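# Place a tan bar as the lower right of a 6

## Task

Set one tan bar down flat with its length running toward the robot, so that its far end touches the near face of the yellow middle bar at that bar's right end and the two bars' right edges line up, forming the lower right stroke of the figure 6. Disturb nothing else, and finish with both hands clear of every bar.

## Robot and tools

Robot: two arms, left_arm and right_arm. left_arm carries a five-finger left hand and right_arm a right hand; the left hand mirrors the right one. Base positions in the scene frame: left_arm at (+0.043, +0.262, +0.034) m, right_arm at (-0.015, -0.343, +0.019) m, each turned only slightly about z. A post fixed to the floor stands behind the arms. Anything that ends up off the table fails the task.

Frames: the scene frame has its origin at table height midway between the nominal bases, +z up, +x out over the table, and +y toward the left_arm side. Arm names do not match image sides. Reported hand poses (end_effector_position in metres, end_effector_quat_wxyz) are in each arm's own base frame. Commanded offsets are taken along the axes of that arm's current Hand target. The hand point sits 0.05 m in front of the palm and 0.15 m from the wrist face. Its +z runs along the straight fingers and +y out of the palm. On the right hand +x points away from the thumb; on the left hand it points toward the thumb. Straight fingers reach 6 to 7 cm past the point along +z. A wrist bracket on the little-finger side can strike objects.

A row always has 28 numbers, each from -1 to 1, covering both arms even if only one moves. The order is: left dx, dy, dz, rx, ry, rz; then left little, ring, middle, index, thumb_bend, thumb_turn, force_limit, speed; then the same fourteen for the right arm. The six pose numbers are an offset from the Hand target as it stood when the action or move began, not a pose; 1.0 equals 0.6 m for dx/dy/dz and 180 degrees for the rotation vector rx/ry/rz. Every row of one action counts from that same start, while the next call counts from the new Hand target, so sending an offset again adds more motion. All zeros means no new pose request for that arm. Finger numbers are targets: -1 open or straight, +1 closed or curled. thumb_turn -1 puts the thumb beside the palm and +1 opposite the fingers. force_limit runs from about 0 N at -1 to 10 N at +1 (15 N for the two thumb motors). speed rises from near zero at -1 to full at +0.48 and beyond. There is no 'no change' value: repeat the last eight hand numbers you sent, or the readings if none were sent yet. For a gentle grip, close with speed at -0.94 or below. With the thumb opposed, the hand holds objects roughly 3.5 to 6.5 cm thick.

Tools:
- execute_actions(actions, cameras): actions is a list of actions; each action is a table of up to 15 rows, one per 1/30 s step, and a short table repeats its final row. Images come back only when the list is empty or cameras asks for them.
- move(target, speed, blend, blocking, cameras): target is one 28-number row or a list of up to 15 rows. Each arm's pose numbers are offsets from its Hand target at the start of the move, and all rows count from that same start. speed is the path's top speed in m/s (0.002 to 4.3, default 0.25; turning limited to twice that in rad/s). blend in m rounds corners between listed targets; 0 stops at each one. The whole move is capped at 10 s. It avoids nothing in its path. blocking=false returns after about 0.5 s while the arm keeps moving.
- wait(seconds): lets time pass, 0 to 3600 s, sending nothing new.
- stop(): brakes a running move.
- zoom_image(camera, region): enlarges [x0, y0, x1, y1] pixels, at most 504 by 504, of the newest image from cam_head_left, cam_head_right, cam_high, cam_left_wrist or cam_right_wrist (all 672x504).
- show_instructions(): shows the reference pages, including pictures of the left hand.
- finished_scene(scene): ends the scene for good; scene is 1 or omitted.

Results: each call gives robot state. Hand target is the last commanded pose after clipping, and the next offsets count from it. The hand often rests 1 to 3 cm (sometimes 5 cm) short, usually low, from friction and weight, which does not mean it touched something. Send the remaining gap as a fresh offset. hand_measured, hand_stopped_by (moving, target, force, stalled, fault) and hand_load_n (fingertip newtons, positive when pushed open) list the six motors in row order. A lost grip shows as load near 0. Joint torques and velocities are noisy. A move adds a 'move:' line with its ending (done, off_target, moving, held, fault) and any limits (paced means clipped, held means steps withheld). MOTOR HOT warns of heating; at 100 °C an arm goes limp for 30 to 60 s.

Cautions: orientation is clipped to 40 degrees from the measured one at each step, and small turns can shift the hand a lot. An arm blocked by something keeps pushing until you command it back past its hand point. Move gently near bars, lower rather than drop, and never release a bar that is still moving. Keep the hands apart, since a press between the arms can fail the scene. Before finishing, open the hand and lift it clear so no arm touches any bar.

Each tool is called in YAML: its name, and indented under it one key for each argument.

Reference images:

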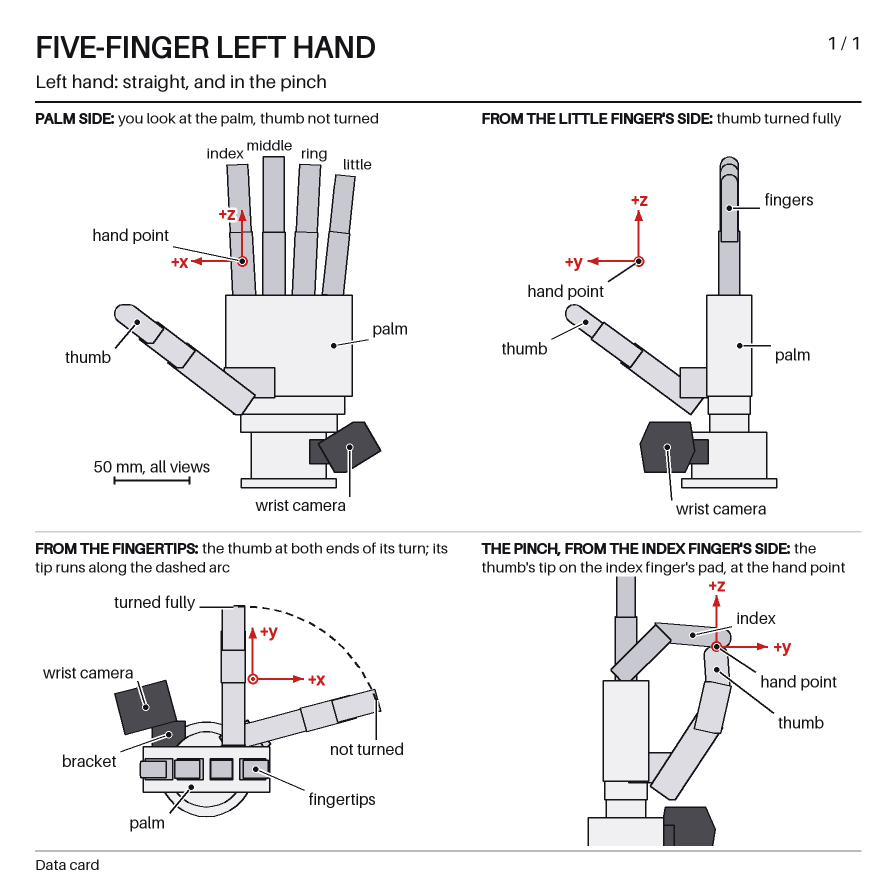

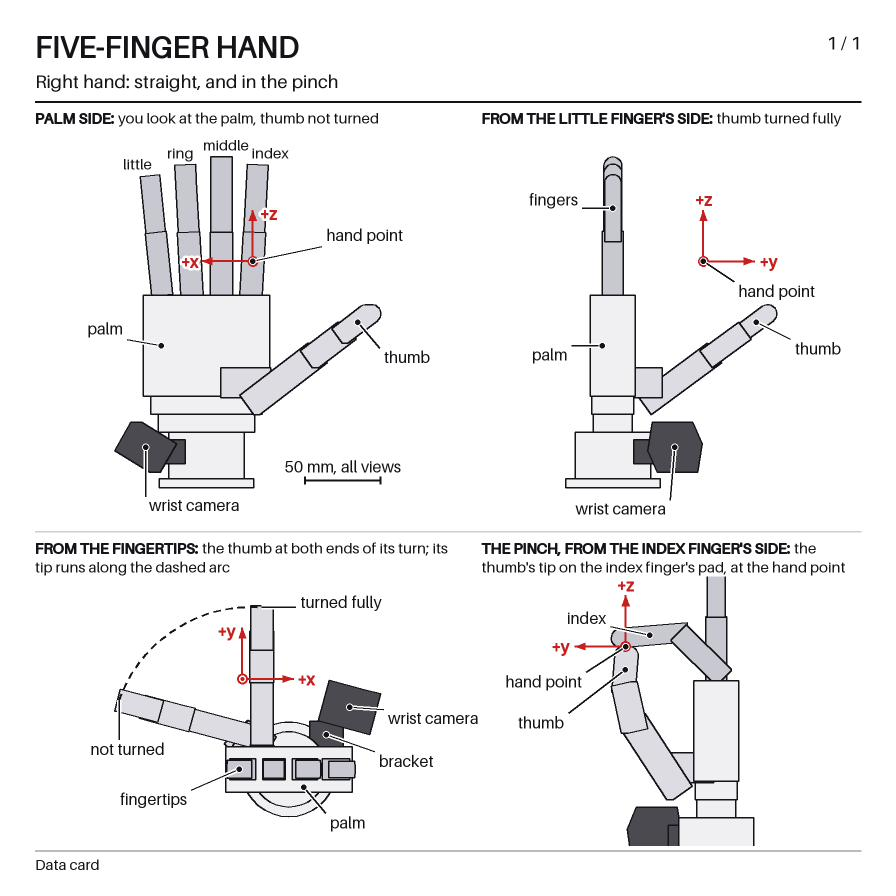

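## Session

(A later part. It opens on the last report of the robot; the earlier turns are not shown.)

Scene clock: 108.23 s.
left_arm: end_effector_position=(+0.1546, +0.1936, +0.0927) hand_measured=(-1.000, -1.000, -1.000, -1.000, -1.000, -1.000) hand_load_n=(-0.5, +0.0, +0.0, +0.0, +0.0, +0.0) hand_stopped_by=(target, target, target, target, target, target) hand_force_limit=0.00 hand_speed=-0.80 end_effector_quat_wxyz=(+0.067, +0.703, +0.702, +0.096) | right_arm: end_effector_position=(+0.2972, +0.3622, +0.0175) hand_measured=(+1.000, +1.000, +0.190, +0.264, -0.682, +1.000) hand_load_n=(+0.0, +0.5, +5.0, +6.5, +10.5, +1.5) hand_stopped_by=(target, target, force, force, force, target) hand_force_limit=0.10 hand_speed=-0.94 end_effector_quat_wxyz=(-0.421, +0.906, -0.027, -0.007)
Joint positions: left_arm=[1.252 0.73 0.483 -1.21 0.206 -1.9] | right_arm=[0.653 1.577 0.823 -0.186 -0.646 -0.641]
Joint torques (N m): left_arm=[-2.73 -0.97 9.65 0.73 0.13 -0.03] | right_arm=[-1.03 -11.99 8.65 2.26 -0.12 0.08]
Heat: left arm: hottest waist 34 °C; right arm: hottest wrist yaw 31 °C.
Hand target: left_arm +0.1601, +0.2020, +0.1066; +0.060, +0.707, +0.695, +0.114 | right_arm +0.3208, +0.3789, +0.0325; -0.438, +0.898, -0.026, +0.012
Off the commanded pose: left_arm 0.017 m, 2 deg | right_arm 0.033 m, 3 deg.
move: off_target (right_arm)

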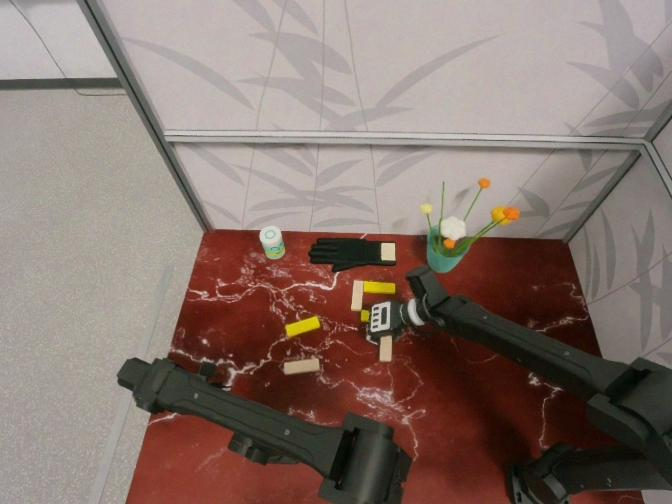

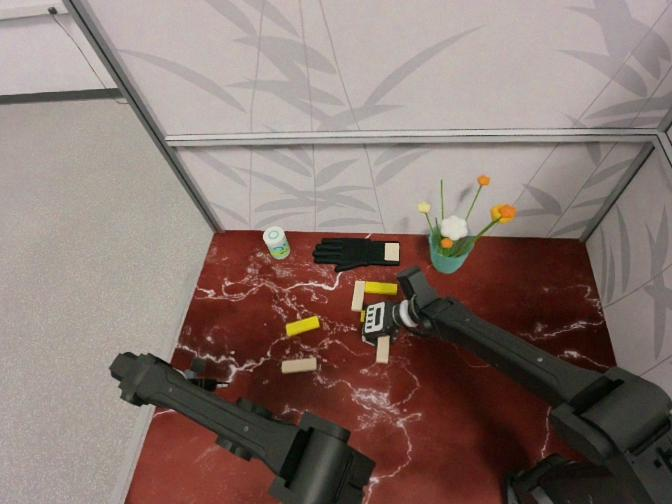

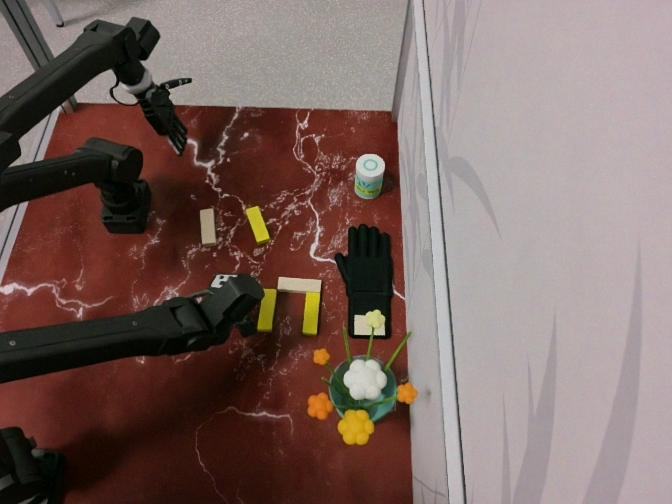

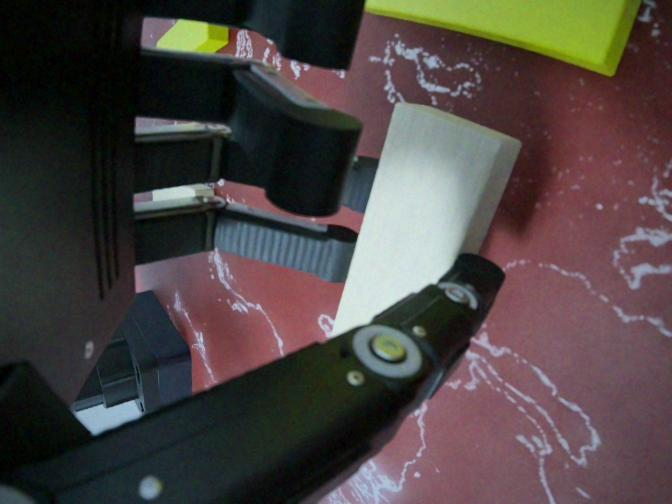

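move:
  target: [0,0,0,0,0,0,-1,-1,-1,-1,-1,-1,0,-0.8, -0.0386,0.0592,0.0012,0,0.0118,0.0092,1,1,0.3,0.36,-0.5,1,0.1,-0.94]
  speed: 0.05
  cameras: ["cam_head_left","cam_head_right","cam_high","cam_right_wrist"]

zoom_image:
  camera: "cam_head_left"
  region: [340, 280, 440, 380]

zoom_image:
  camera: "cam_right_wrist"
  region: [340, 0, 672, 249]

Scene clock: 113.83 s.
left_arm: end_effector_position=(+0.1546, +0.1936, +0.0927) hand_measured=(-1.000, -1.000, -1.000, -1.000, -1.000, -1.000) hand_load_n=(+0.0, -0.5, +0.0, +0.0, +0.0, +0.0) hand_stopped_by=(target, target, target, target, target, target) hand_force_limit=0.00 hand_speed=-0.80 end_effector_quat_wxyz=(+0.067, +0.703, +0.702, +0.096) | right_arm: end_effector_position=(+0.2934, +0.3556, +0.0002) hand_measured=(+1.000, +1.000, +0.190, +0.264, -0.682, +1.000) hand_load_n=(+0.0, +0.0, +5.0, +6.5, +10.5, +1.0) hand_stopped_by=(target, target, force, force, force, target) hand_force_limit=0.10 hand_speed=-0.94 end_effector_quat_wxyz=(-0.430, +0.902, -0.044, +0.016)
Joint positions: left_arm=[1.252 0.73 0.483 -1.21 0.206 -1.9] | right_arm=[0.653 1.577 0.744 -0.044 -0.612 -0.594]
Joint torques (N m): left_arm=[-2.73 -1.03 9.63 0.75 0.12 -0.02] | right_arm=[-0.62 -12.92 4.67 2.4 -0.09 0.08]
Heat: left arm: hottest waist 34 °C; right arm: hottest wrist yaw 31 °C.
Hand target: left_arm +0.1601, +0.2020, +0.1066; +0.060, +0.707, +0.695, +0.114 | right_arm +0.2965, +0.3590, +0.0041; -0.438, +0.898, -0.047, +0.023
Off the commanded pose: left_arm 0.017 m, 2 deg | right_arm 0.006 m, 1 deg.
move: done

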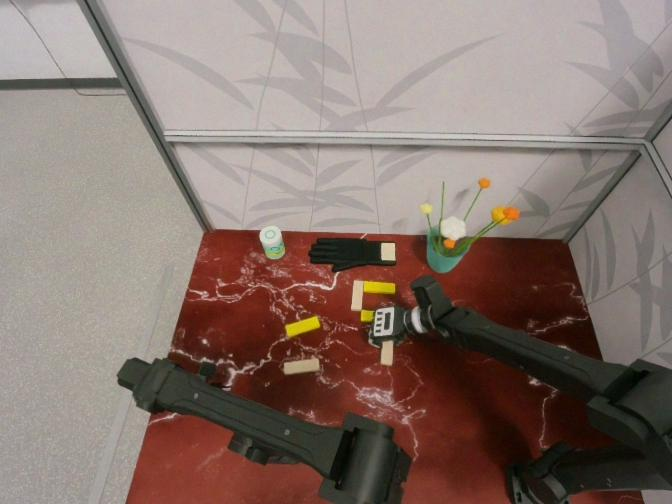

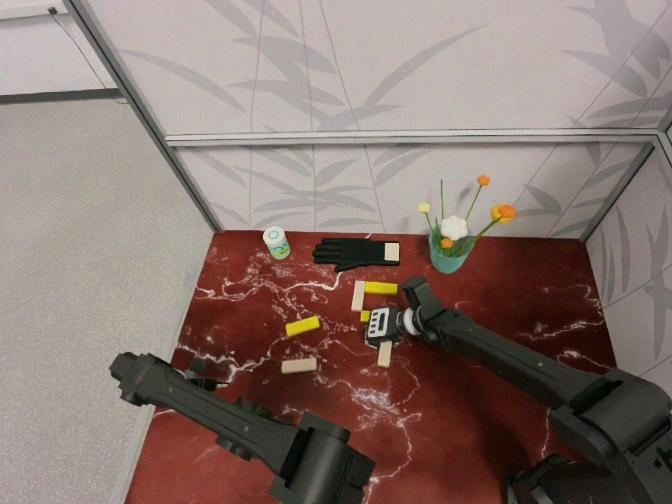

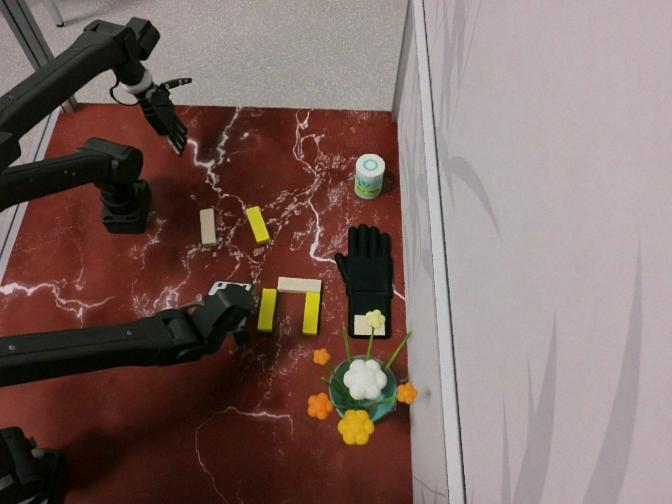

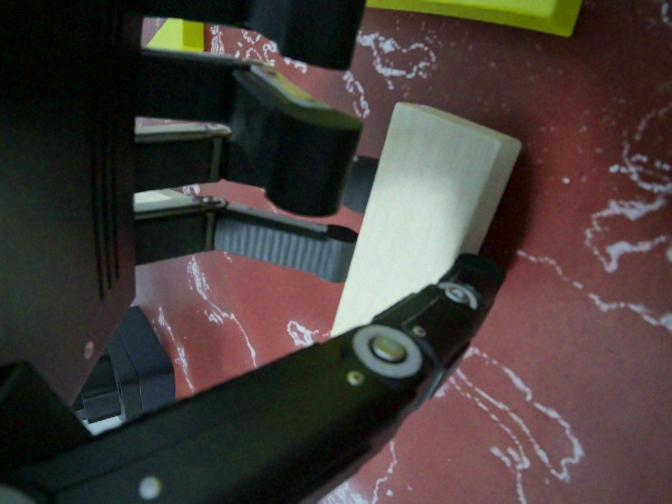

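Scaled by 5.040.

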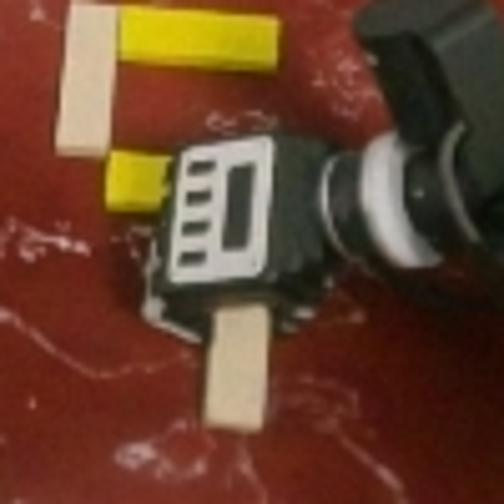

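Scaled by 1.518 from the camera's image (finer frame: 960x720).

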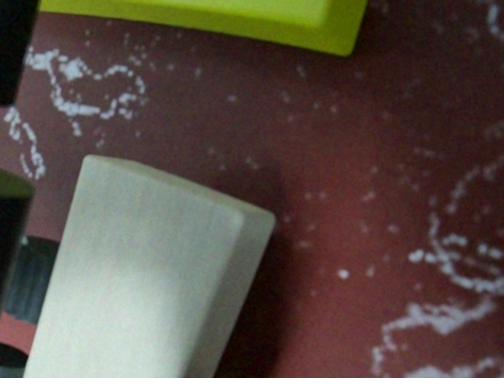

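execute_actions:
  actions: []

zoom_image:
  camera: "cam_head_left"
  region: [340, 280, 440, 380]

zoom_image:
  camera: "cam_head_right"
  region: [200, 260, 340, 365]

zoom_image:
  camera: "cam_right_wrist"
  region: [340, 0, 672, 249]

Scene clock: 115.23 s.
left_arm: end_effector_position=(+0.1546, +0.1936, +0.0927) hand_measured=(-1.000, -1.000, -1.000, -1.000, -1.000, -1.000) hand_load_n=(+0.0, +0.0, +0.0, +0.0, +0.0, +0.0) hand_stopped_by=(target, target, target, target, target, target) hand_force_limit=0.00 hand_speed=-0.80 end_effector_quat_wxyz=(+0.067, +0.703, +0.702, +0.096) | right_arm: end_effector_position=(+0.2934, +0.3556, +0.0002) hand_measured=(+1.000, +1.000, +0.190, +0.264, -0.682, +1.000) hand_load_n=(+0.0, +0.0, +4.5, +6.0, +10.5, +1.0) hand_stopped_by=(target, target, force, force, force, target) hand_force_limit=0.10 hand_speed=-0.94 end_effector_quat_wxyz=(-0.430, +0.902, -0.044, +0.016)
Joint positions: left_arm=[1.252 0.73 0.483 -1.21 0.206 -1.9] | right_arm=[0.653 1.577 0.744 -0.044 -0.612 -0.594]
Joint velocities: within noise
Joint torques (N m): left_arm=[-2.73 -1.08 9.65 0.73 0.13 -0.02] | right_arm=[-0.62 -12.98 4.67 2.4 -0.09 0.07]
Motor temperatures (°C): left_arm=[34 25 26 27 25 25] | right_arm=[30 27 29 23 31 30]
Heat: left arm: hottest waist 34 °C; right arm: hottest wrist yaw 31 °C.
Hand target: left_arm +0.1601, +0.2020, +0.1066; +0.060, +0.707, +0.695, +0.114 | right_arm +0.2965, +0.3590, +0.0041; -0.438, +0.898, -0.047, +0.023
Off the commanded pose: left_arm 0.017 m, 2 deg | right_arm 0.006 m, 1 deg.

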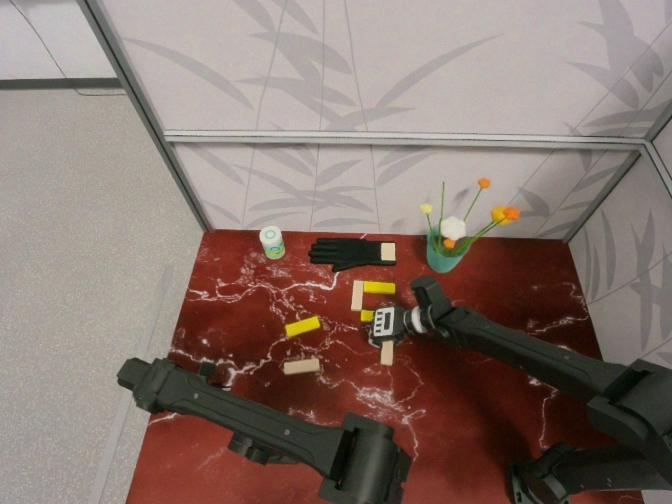

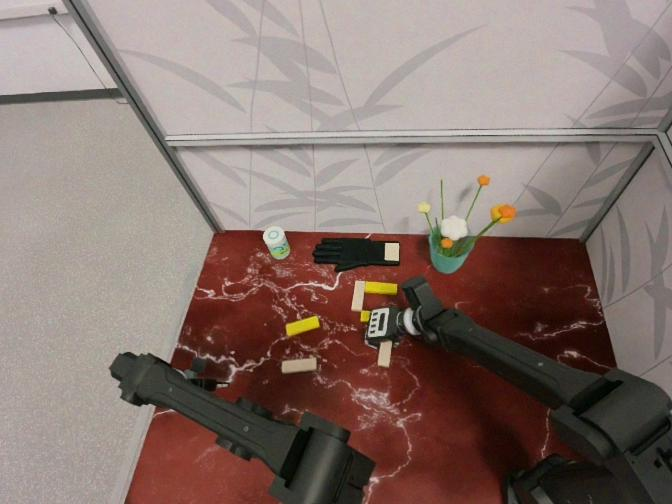

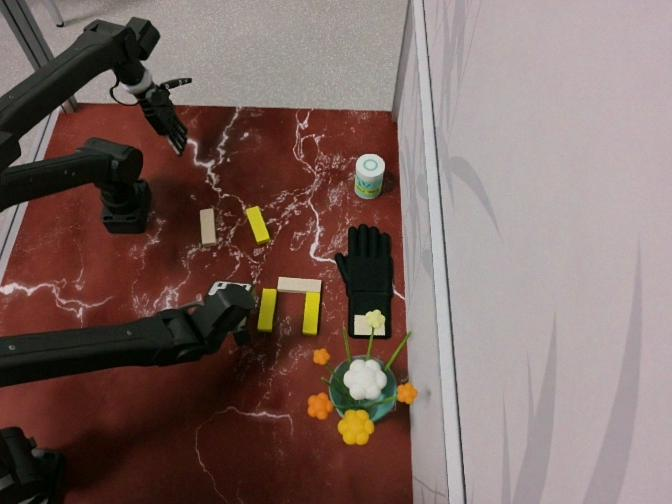

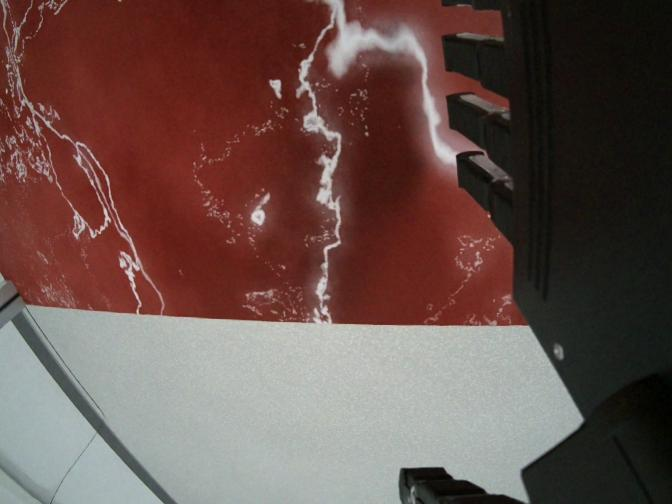

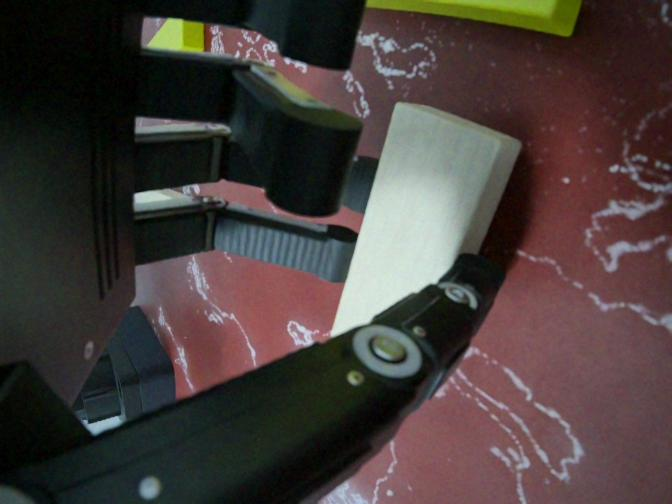

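Scaled by 5.040.

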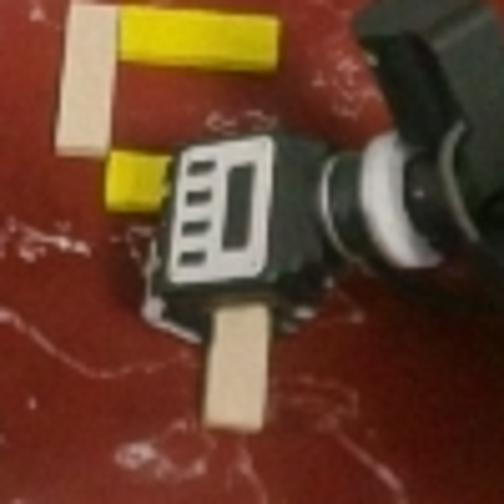

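Scaled by 3.600.

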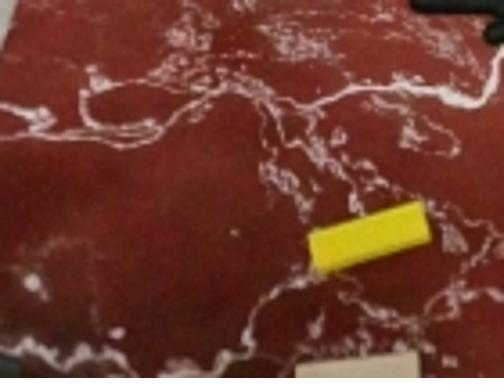

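Scaled by 1.518 from the camera's image (finer frame: 960x720).

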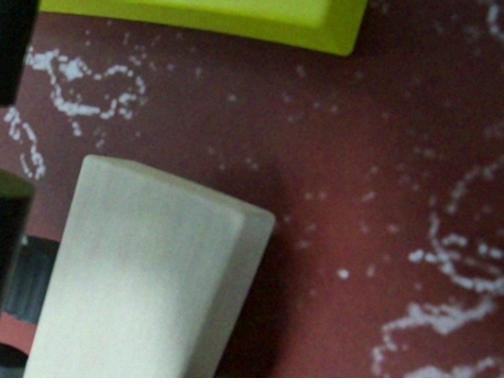

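zoom_image:
  camera: "cam_high"
  region: [190, 260, 340, 370]

zoom_image:
  camera: "cam_head_right"
  region: [340, 270, 440, 370]

Scaled by 3.360.

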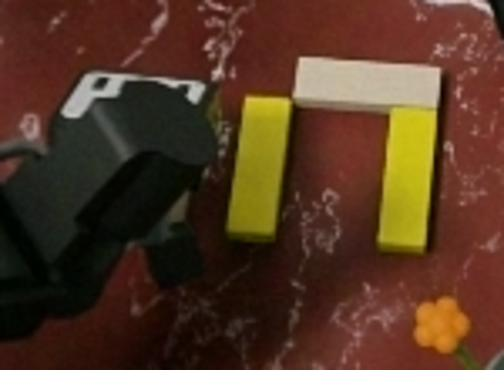

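Scaled by 5.040.

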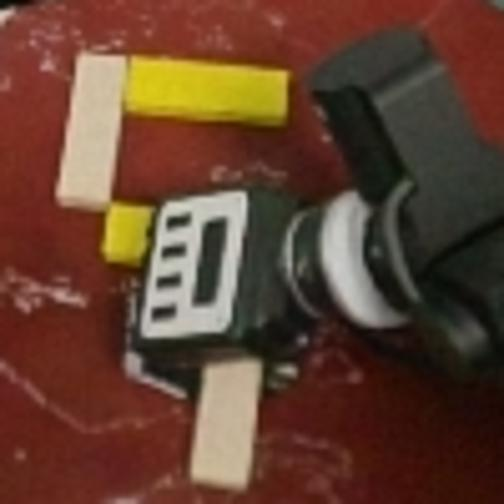

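move:
  target:
    - [0,0,0,0,0,0,-1,-1,-1,-1,-1,-1,0,-0.8,0.0299,-0.0211,-0.0136,0,0,0,1,1,0.3,0.36,-0.5,1,0.1,-0.94]
    - [0,0,0,0,0,0,-1,-1,-1,-1,-1,-1,0,-0.8,0.0299,-0.0014,0.0018,0,0,0,1,1,0.3,0.36,-0.5,1,0.1,-0.94]
  speed: 0.04
  cameras: ["cam_head_left","cam_high","cam_right_wrist"]

zoom_image:
  camera: "cam_head_left"
  region: [340, 280, 440, 380]

zoom_image:
  camera: "cam_right_wrist"
  region: [340, 0, 672, 249]

zoom_image:
  camera: "cam_high"
  region: [190, 260, 340, 370]

Scene clock: 118.17 s.
left_arm: end_effector_position=(+0.1546, +0.1936, +0.0927) hand_measured=(-1.000, -1.000, -1.000, -1.000, -1.000, -1.000) hand_load_n=(+0.0, +0.0, +0.0, +0.0, +0.0, +0.0) hand_stopped_by=(target, target, target, target, target, target) hand_force_limit=0.00 hand_speed=-0.80 end_effector_quat_wxyz=(+0.067, +0.703, +0.702, +0.096) | right_arm: end_effector_position=(+0.2919, +0.3487, -0.0052) hand_measured=(+1.000, +1.000, +0.190, +0.264, -0.682, +1.000) hand_load_n=(+0.0, +0.0, +4.5, +5.5, +10.5, +1.0) hand_stopped_by=(target, target, force, force, force, target) hand_force_limit=0.10 hand_speed=-0.94 end_effector_quat_wxyz=(-0.422, +0.905, -0.057, +0.003)
Joint positions: left_arm=[1.252 0.73 0.483 -1.21 0.206 -1.9] | right_arm=[0.639 1.588 0.747 -0.072 -0.619 -0.589]
Joint torques (N m): left_arm=[-2.73 -1.08 9.63 0.73 0.12 -0.02] | right_arm=[-1.03 -11.52 7.25 2.35 -0.46 -0.16]
Heat: left arm: hottest waist 34 °C; right arm: hottest wrist yaw 31 °C.
Hand target: left_arm +0.1601, +0.2020, +0.1066; +0.060, +0.707, +0.695, +0.114 | right_arm +0.3145, +0.3585, +0.0041; -0.438, +0.898, -0.047, +0.023
Off the commanded pose: left_arm 0.017 m, 2 deg | right_arm 0.026 m, 3 deg.
move: off_target (right_arm)

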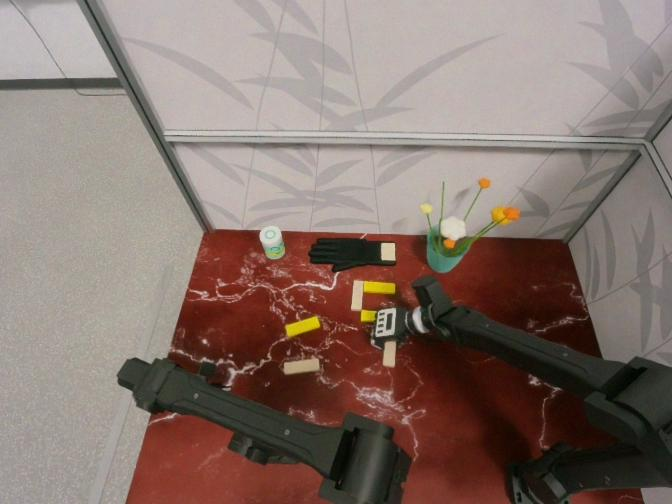

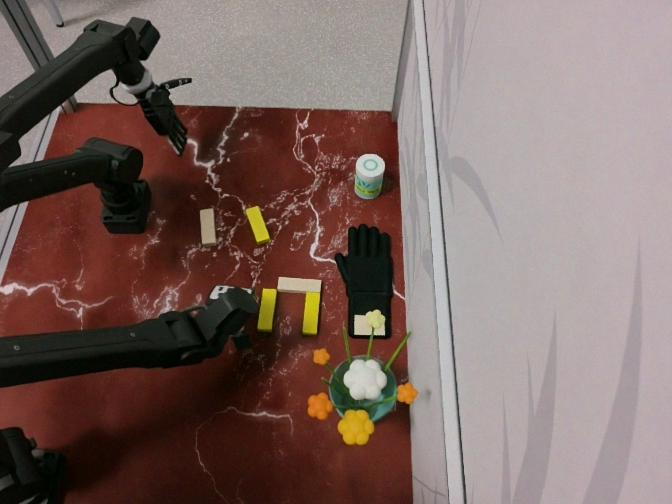

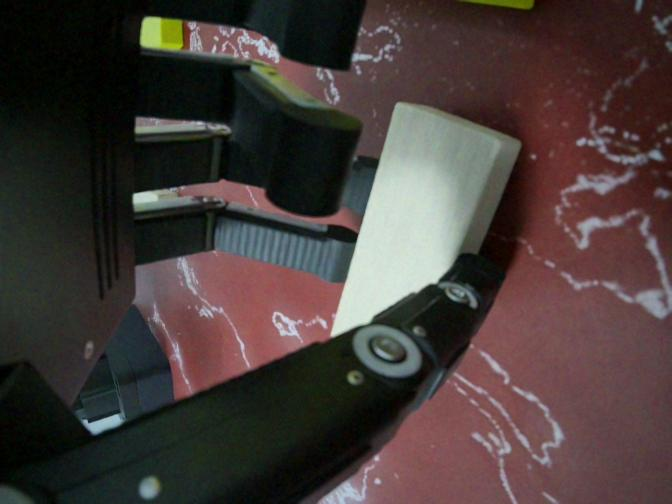

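Scaled by 5.040.

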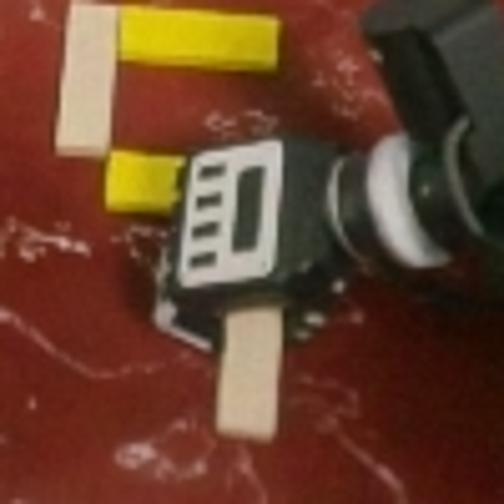

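Scaled by 1.518 from the camera's image (finer frame: 960x720).

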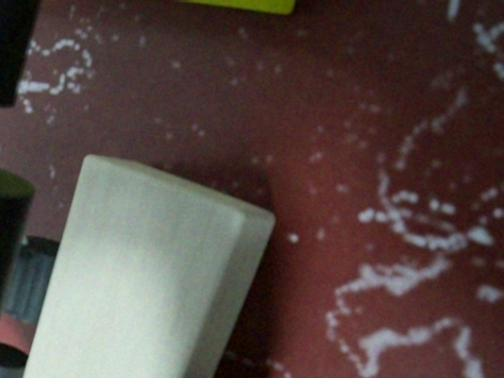

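Scaled by 3.360.

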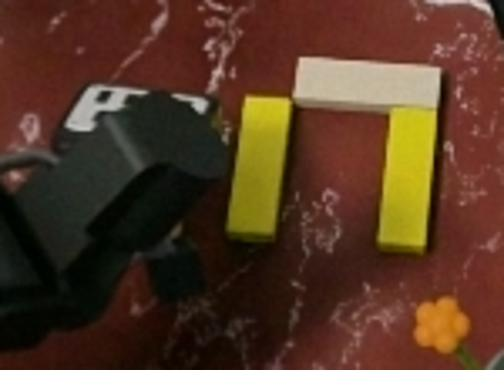

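move:
  target:
    - [0,0,0,0,0,0,-1,-1,-1,-1,-1,-1,0,-0.8,0,-0.0656,-0.0512,0,0,0,1,1,0.3,0.36,-0.5,1,0.1,-0.94]
    - [0,0,0,0,0,0,-1,-1,-1,-1,-1,-1,0,-0.8,0,-0.0131,-0.0102,0,0,0,1,1,0.3,0.36,-0.5,1,0.1,-0.94]
  speed: 0.06
  cameras: ["cam_head_left","cam_high","cam_right_wrist"]

zoom_image:
  camera: "cam_head_left"
  region: [340, 280, 440, 380]

zoom_image:
  camera: "cam_right_wrist"
  region: [340, 0, 672, 249]

Scene clock: 121.10 s.
left_arm: end_effector_position=(+0.1546, +0.1936, +0.0927) hand_measured=(-1.000, -1.000, -1.000, -1.000, -1.000, -1.000) hand_load_n=(+0.0, +0.0, +0.0, +0.0, +0.0, +0.0) hand_stopped_by=(target, target, target, target, target, target) hand_force_limit=0.00 hand_speed=-0.80 end_effector_quat_wxyz=(+0.067, +0.703, +0.702, +0.096) | right_arm: end_effector_position=(+0.3027, +0.3567, +0.0118) hand_measured=(+1.000, +1.000, +0.190, +0.264, -0.682, +1.000) hand_load_n=(+0.0, +0.0, +4.5, +6.5, +10.5, +1.5) hand_stopped_by=(target, target, force, force, force, target) hand_force_limit=0.10 hand_speed=-0.94 end_effector_quat_wxyz=(-0.428, +0.902, -0.053, +0.011)
Joint positions: left_arm=[1.252 0.73 0.483 -1.21 0.206 -1.9] | right_arm=[0.639 1.571 0.782 -0.101 -0.619 -0.589]
Joint torques (N m): left_arm=[-2.78 -1.08 9.68 0.76 0.12 -0.02] | right_arm=[-0.97 -11.93 5.72 2.36 -0.45 -0.16]
Heat: left arm: hottest waist 34 °C; right arm: hottest wrist yaw 31 °C.
Hand target: left_arm +0.1601, +0.2020, +0.1066; +0.060, +0.707, +0.695, +0.114 | right_arm +0.3145, +0.3585, +0.0141; -0.438, +0.898, -0.047, +0.023
Off the commanded pose: left_arm 0.017 m, 2 deg | right_arm 0.012 m, 2 deg.
move: off_target (right_arm)

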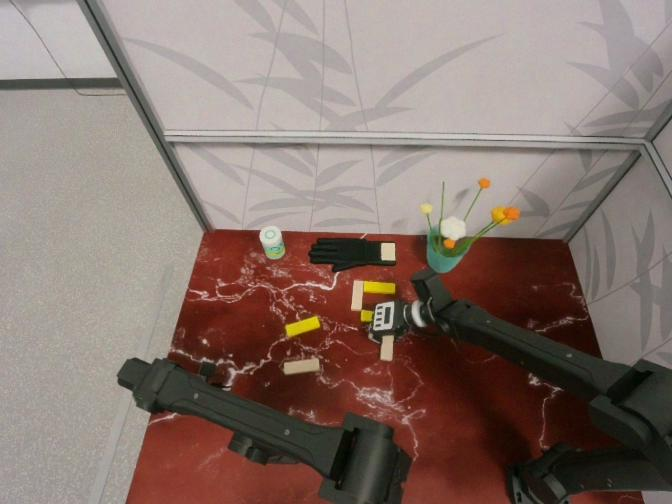

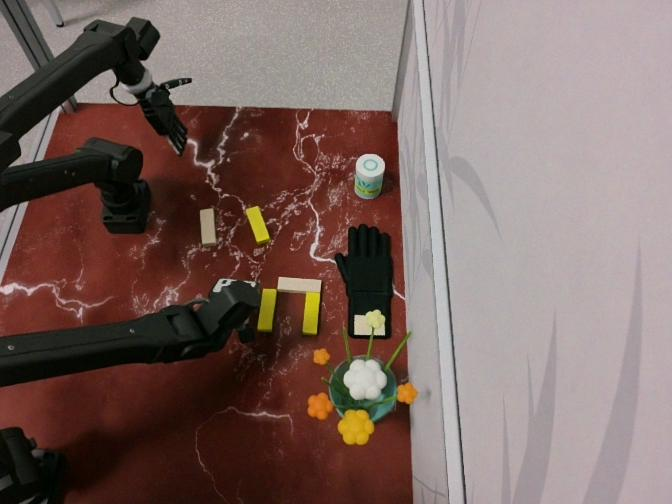

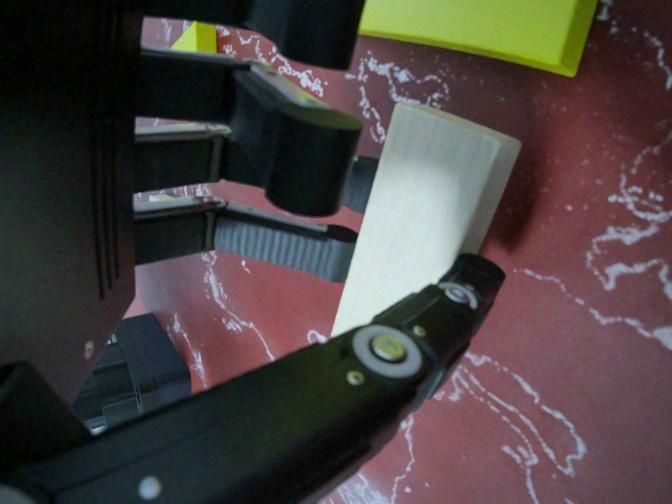

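Scaled by 5.040.

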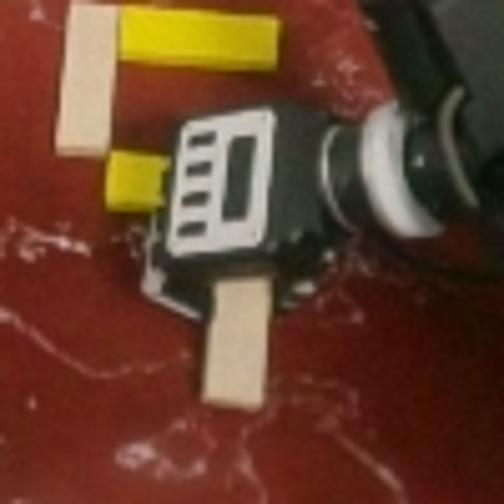

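Scaled by 1.518 from the camera's image (finer frame: 960x720).

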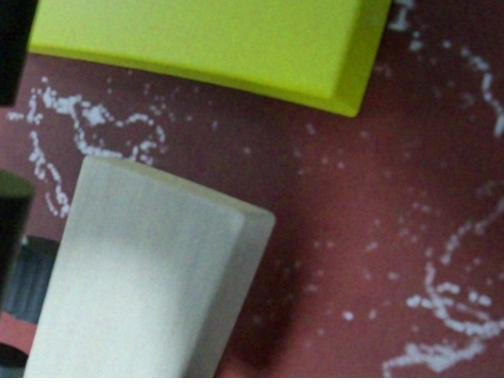

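zoom_image:
  camera: "cam_right_wrist"
  region: [440, 0, 620, 135]

zoom_image:
  camera: "cam_right_wrist"
  region: [380, 90, 600, 255]

Scaled by 2.800 from the camera's image (finer frame: 960x720).

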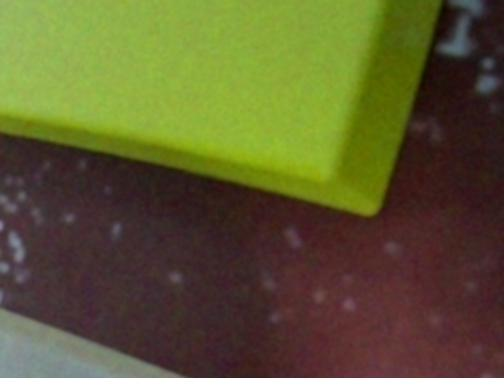

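Scaled by 2.291 from the camera's image (finer frame: 960x720).

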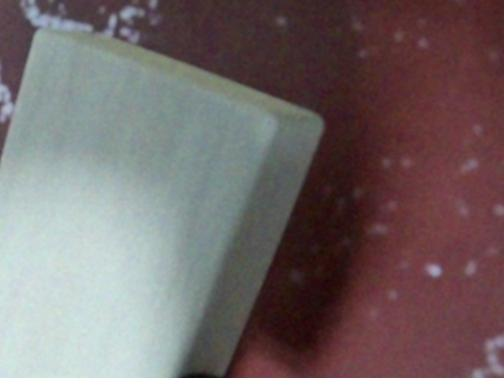

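move:
  target:
    - [0,0,0,0,0,0,-1,-1,-1,-1,-1,-1,0,-0.8,0.01,-0.053,-0.0403,0,0,0,1,1,0.3,0.36,-0.5,1,0.1,-0.94]
    - [0,0,0,0,0,0,-1,-1,-1,-1,-1,-1,0,-0.8,0.01,0.0126,0.0108,0,0,0,1,1,0.3,0.36,-0.5,1,0.1,-0.94]
  speed: 0.06
  cameras: ["cam_head_left","cam_head_right","cam_high","cam_right_wrist"]

zoom_image:
  camera: "cam_head_left"
  region: [340, 280, 440, 380]

zoom_image:
  camera: "cam_right_wrist"
  region: [380, 0, 620, 180]

Scene clock: 126.57 s.
left_arm: end_effector_position=(+0.1546, +0.1936, +0.0927) hand_measured=(-1.000, -1.000, -1.000, -1.000, -1.000, -1.000) hand_load_n=(+0.0, +0.0, +0.0, +0.0, +0.0, +0.0) hand_stopped_by=(target, target, target, target, target, target) hand_force_limit=0.00 hand_speed=-0.80 end_effector_quat_wxyz=(+0.067, +0.703, +0.702, +0.096) | right_arm: end_effector_position=(+0.3116, +0.3601, +0.0055) hand_measured=(+1.000, +1.000, +0.190, +0.264, -0.682, +1.000) hand_load_n=(+0.0, +0.5, +5.0, +6.5, +10.5, +1.0) hand_stopped_by=(target, target, force, force, force, target) hand_force_limit=0.10 hand_speed=-0.94 end_effector_quat_wxyz=(-0.431, +0.901, -0.050, +0.014)
Joint positions: left_arm=[1.252 0.73 0.483 -1.21 0.206 -1.9] | right_arm=[0.633 1.603 0.797 -0.08 -0.624 -0.598]
Joint torques (N m): left_arm=[-2.73 -1.08 9.61 0.72 0.13 -0.02] | right_arm=[-1.08 -12.28 5.03 2.39 -0.5 -0.15]
Heat: left arm: hottest waist 33 °C; right arm: hottest wrist yaw 31 °C.
Hand target: left_arm +0.1601, +0.2020, +0.1066; +0.060, +0.707, +0.695, +0.114 | right_arm +0.3205, +0.3583, +0.0041; -0.438, +0.898, -0.047, +0.023
Off the commanded pose: left_arm 0.017 m, 2 deg | right_arm 0.009 m, 1 deg.
move: done

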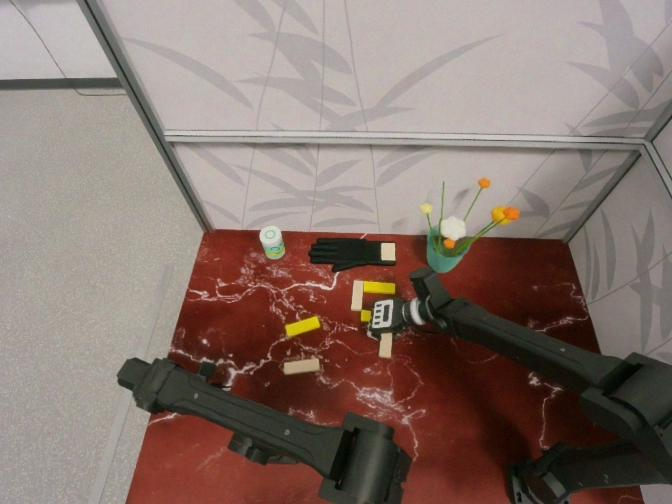

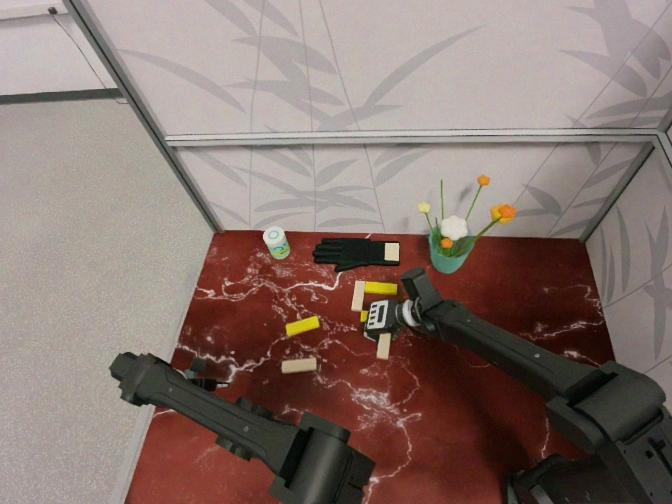

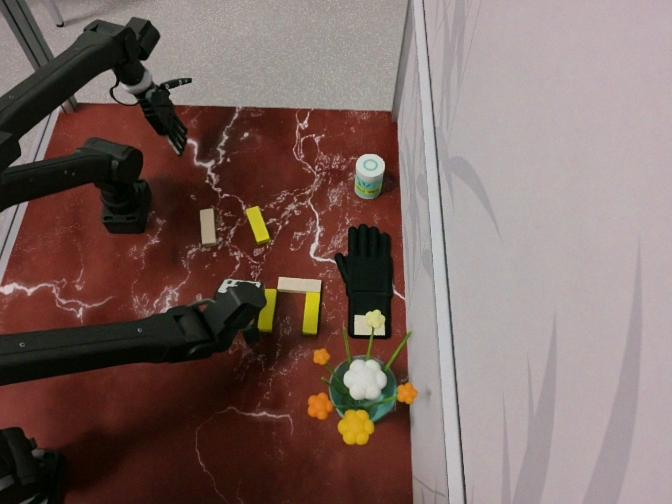

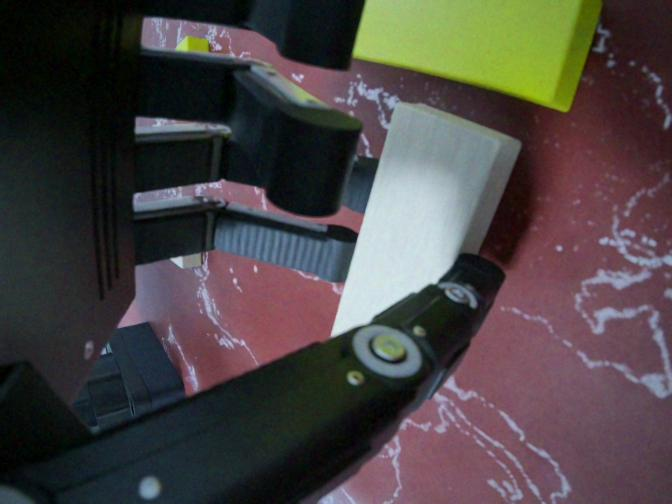

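Scaled by 5.040.

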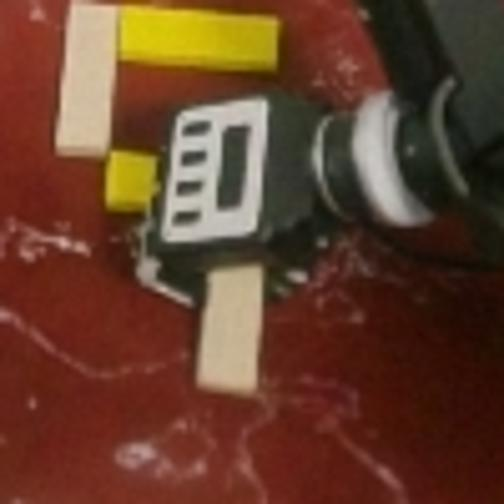

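Scaled by 2.100 from the camera's image (finer frame: 960x720).

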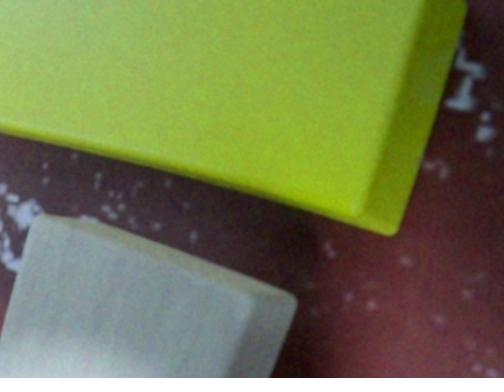

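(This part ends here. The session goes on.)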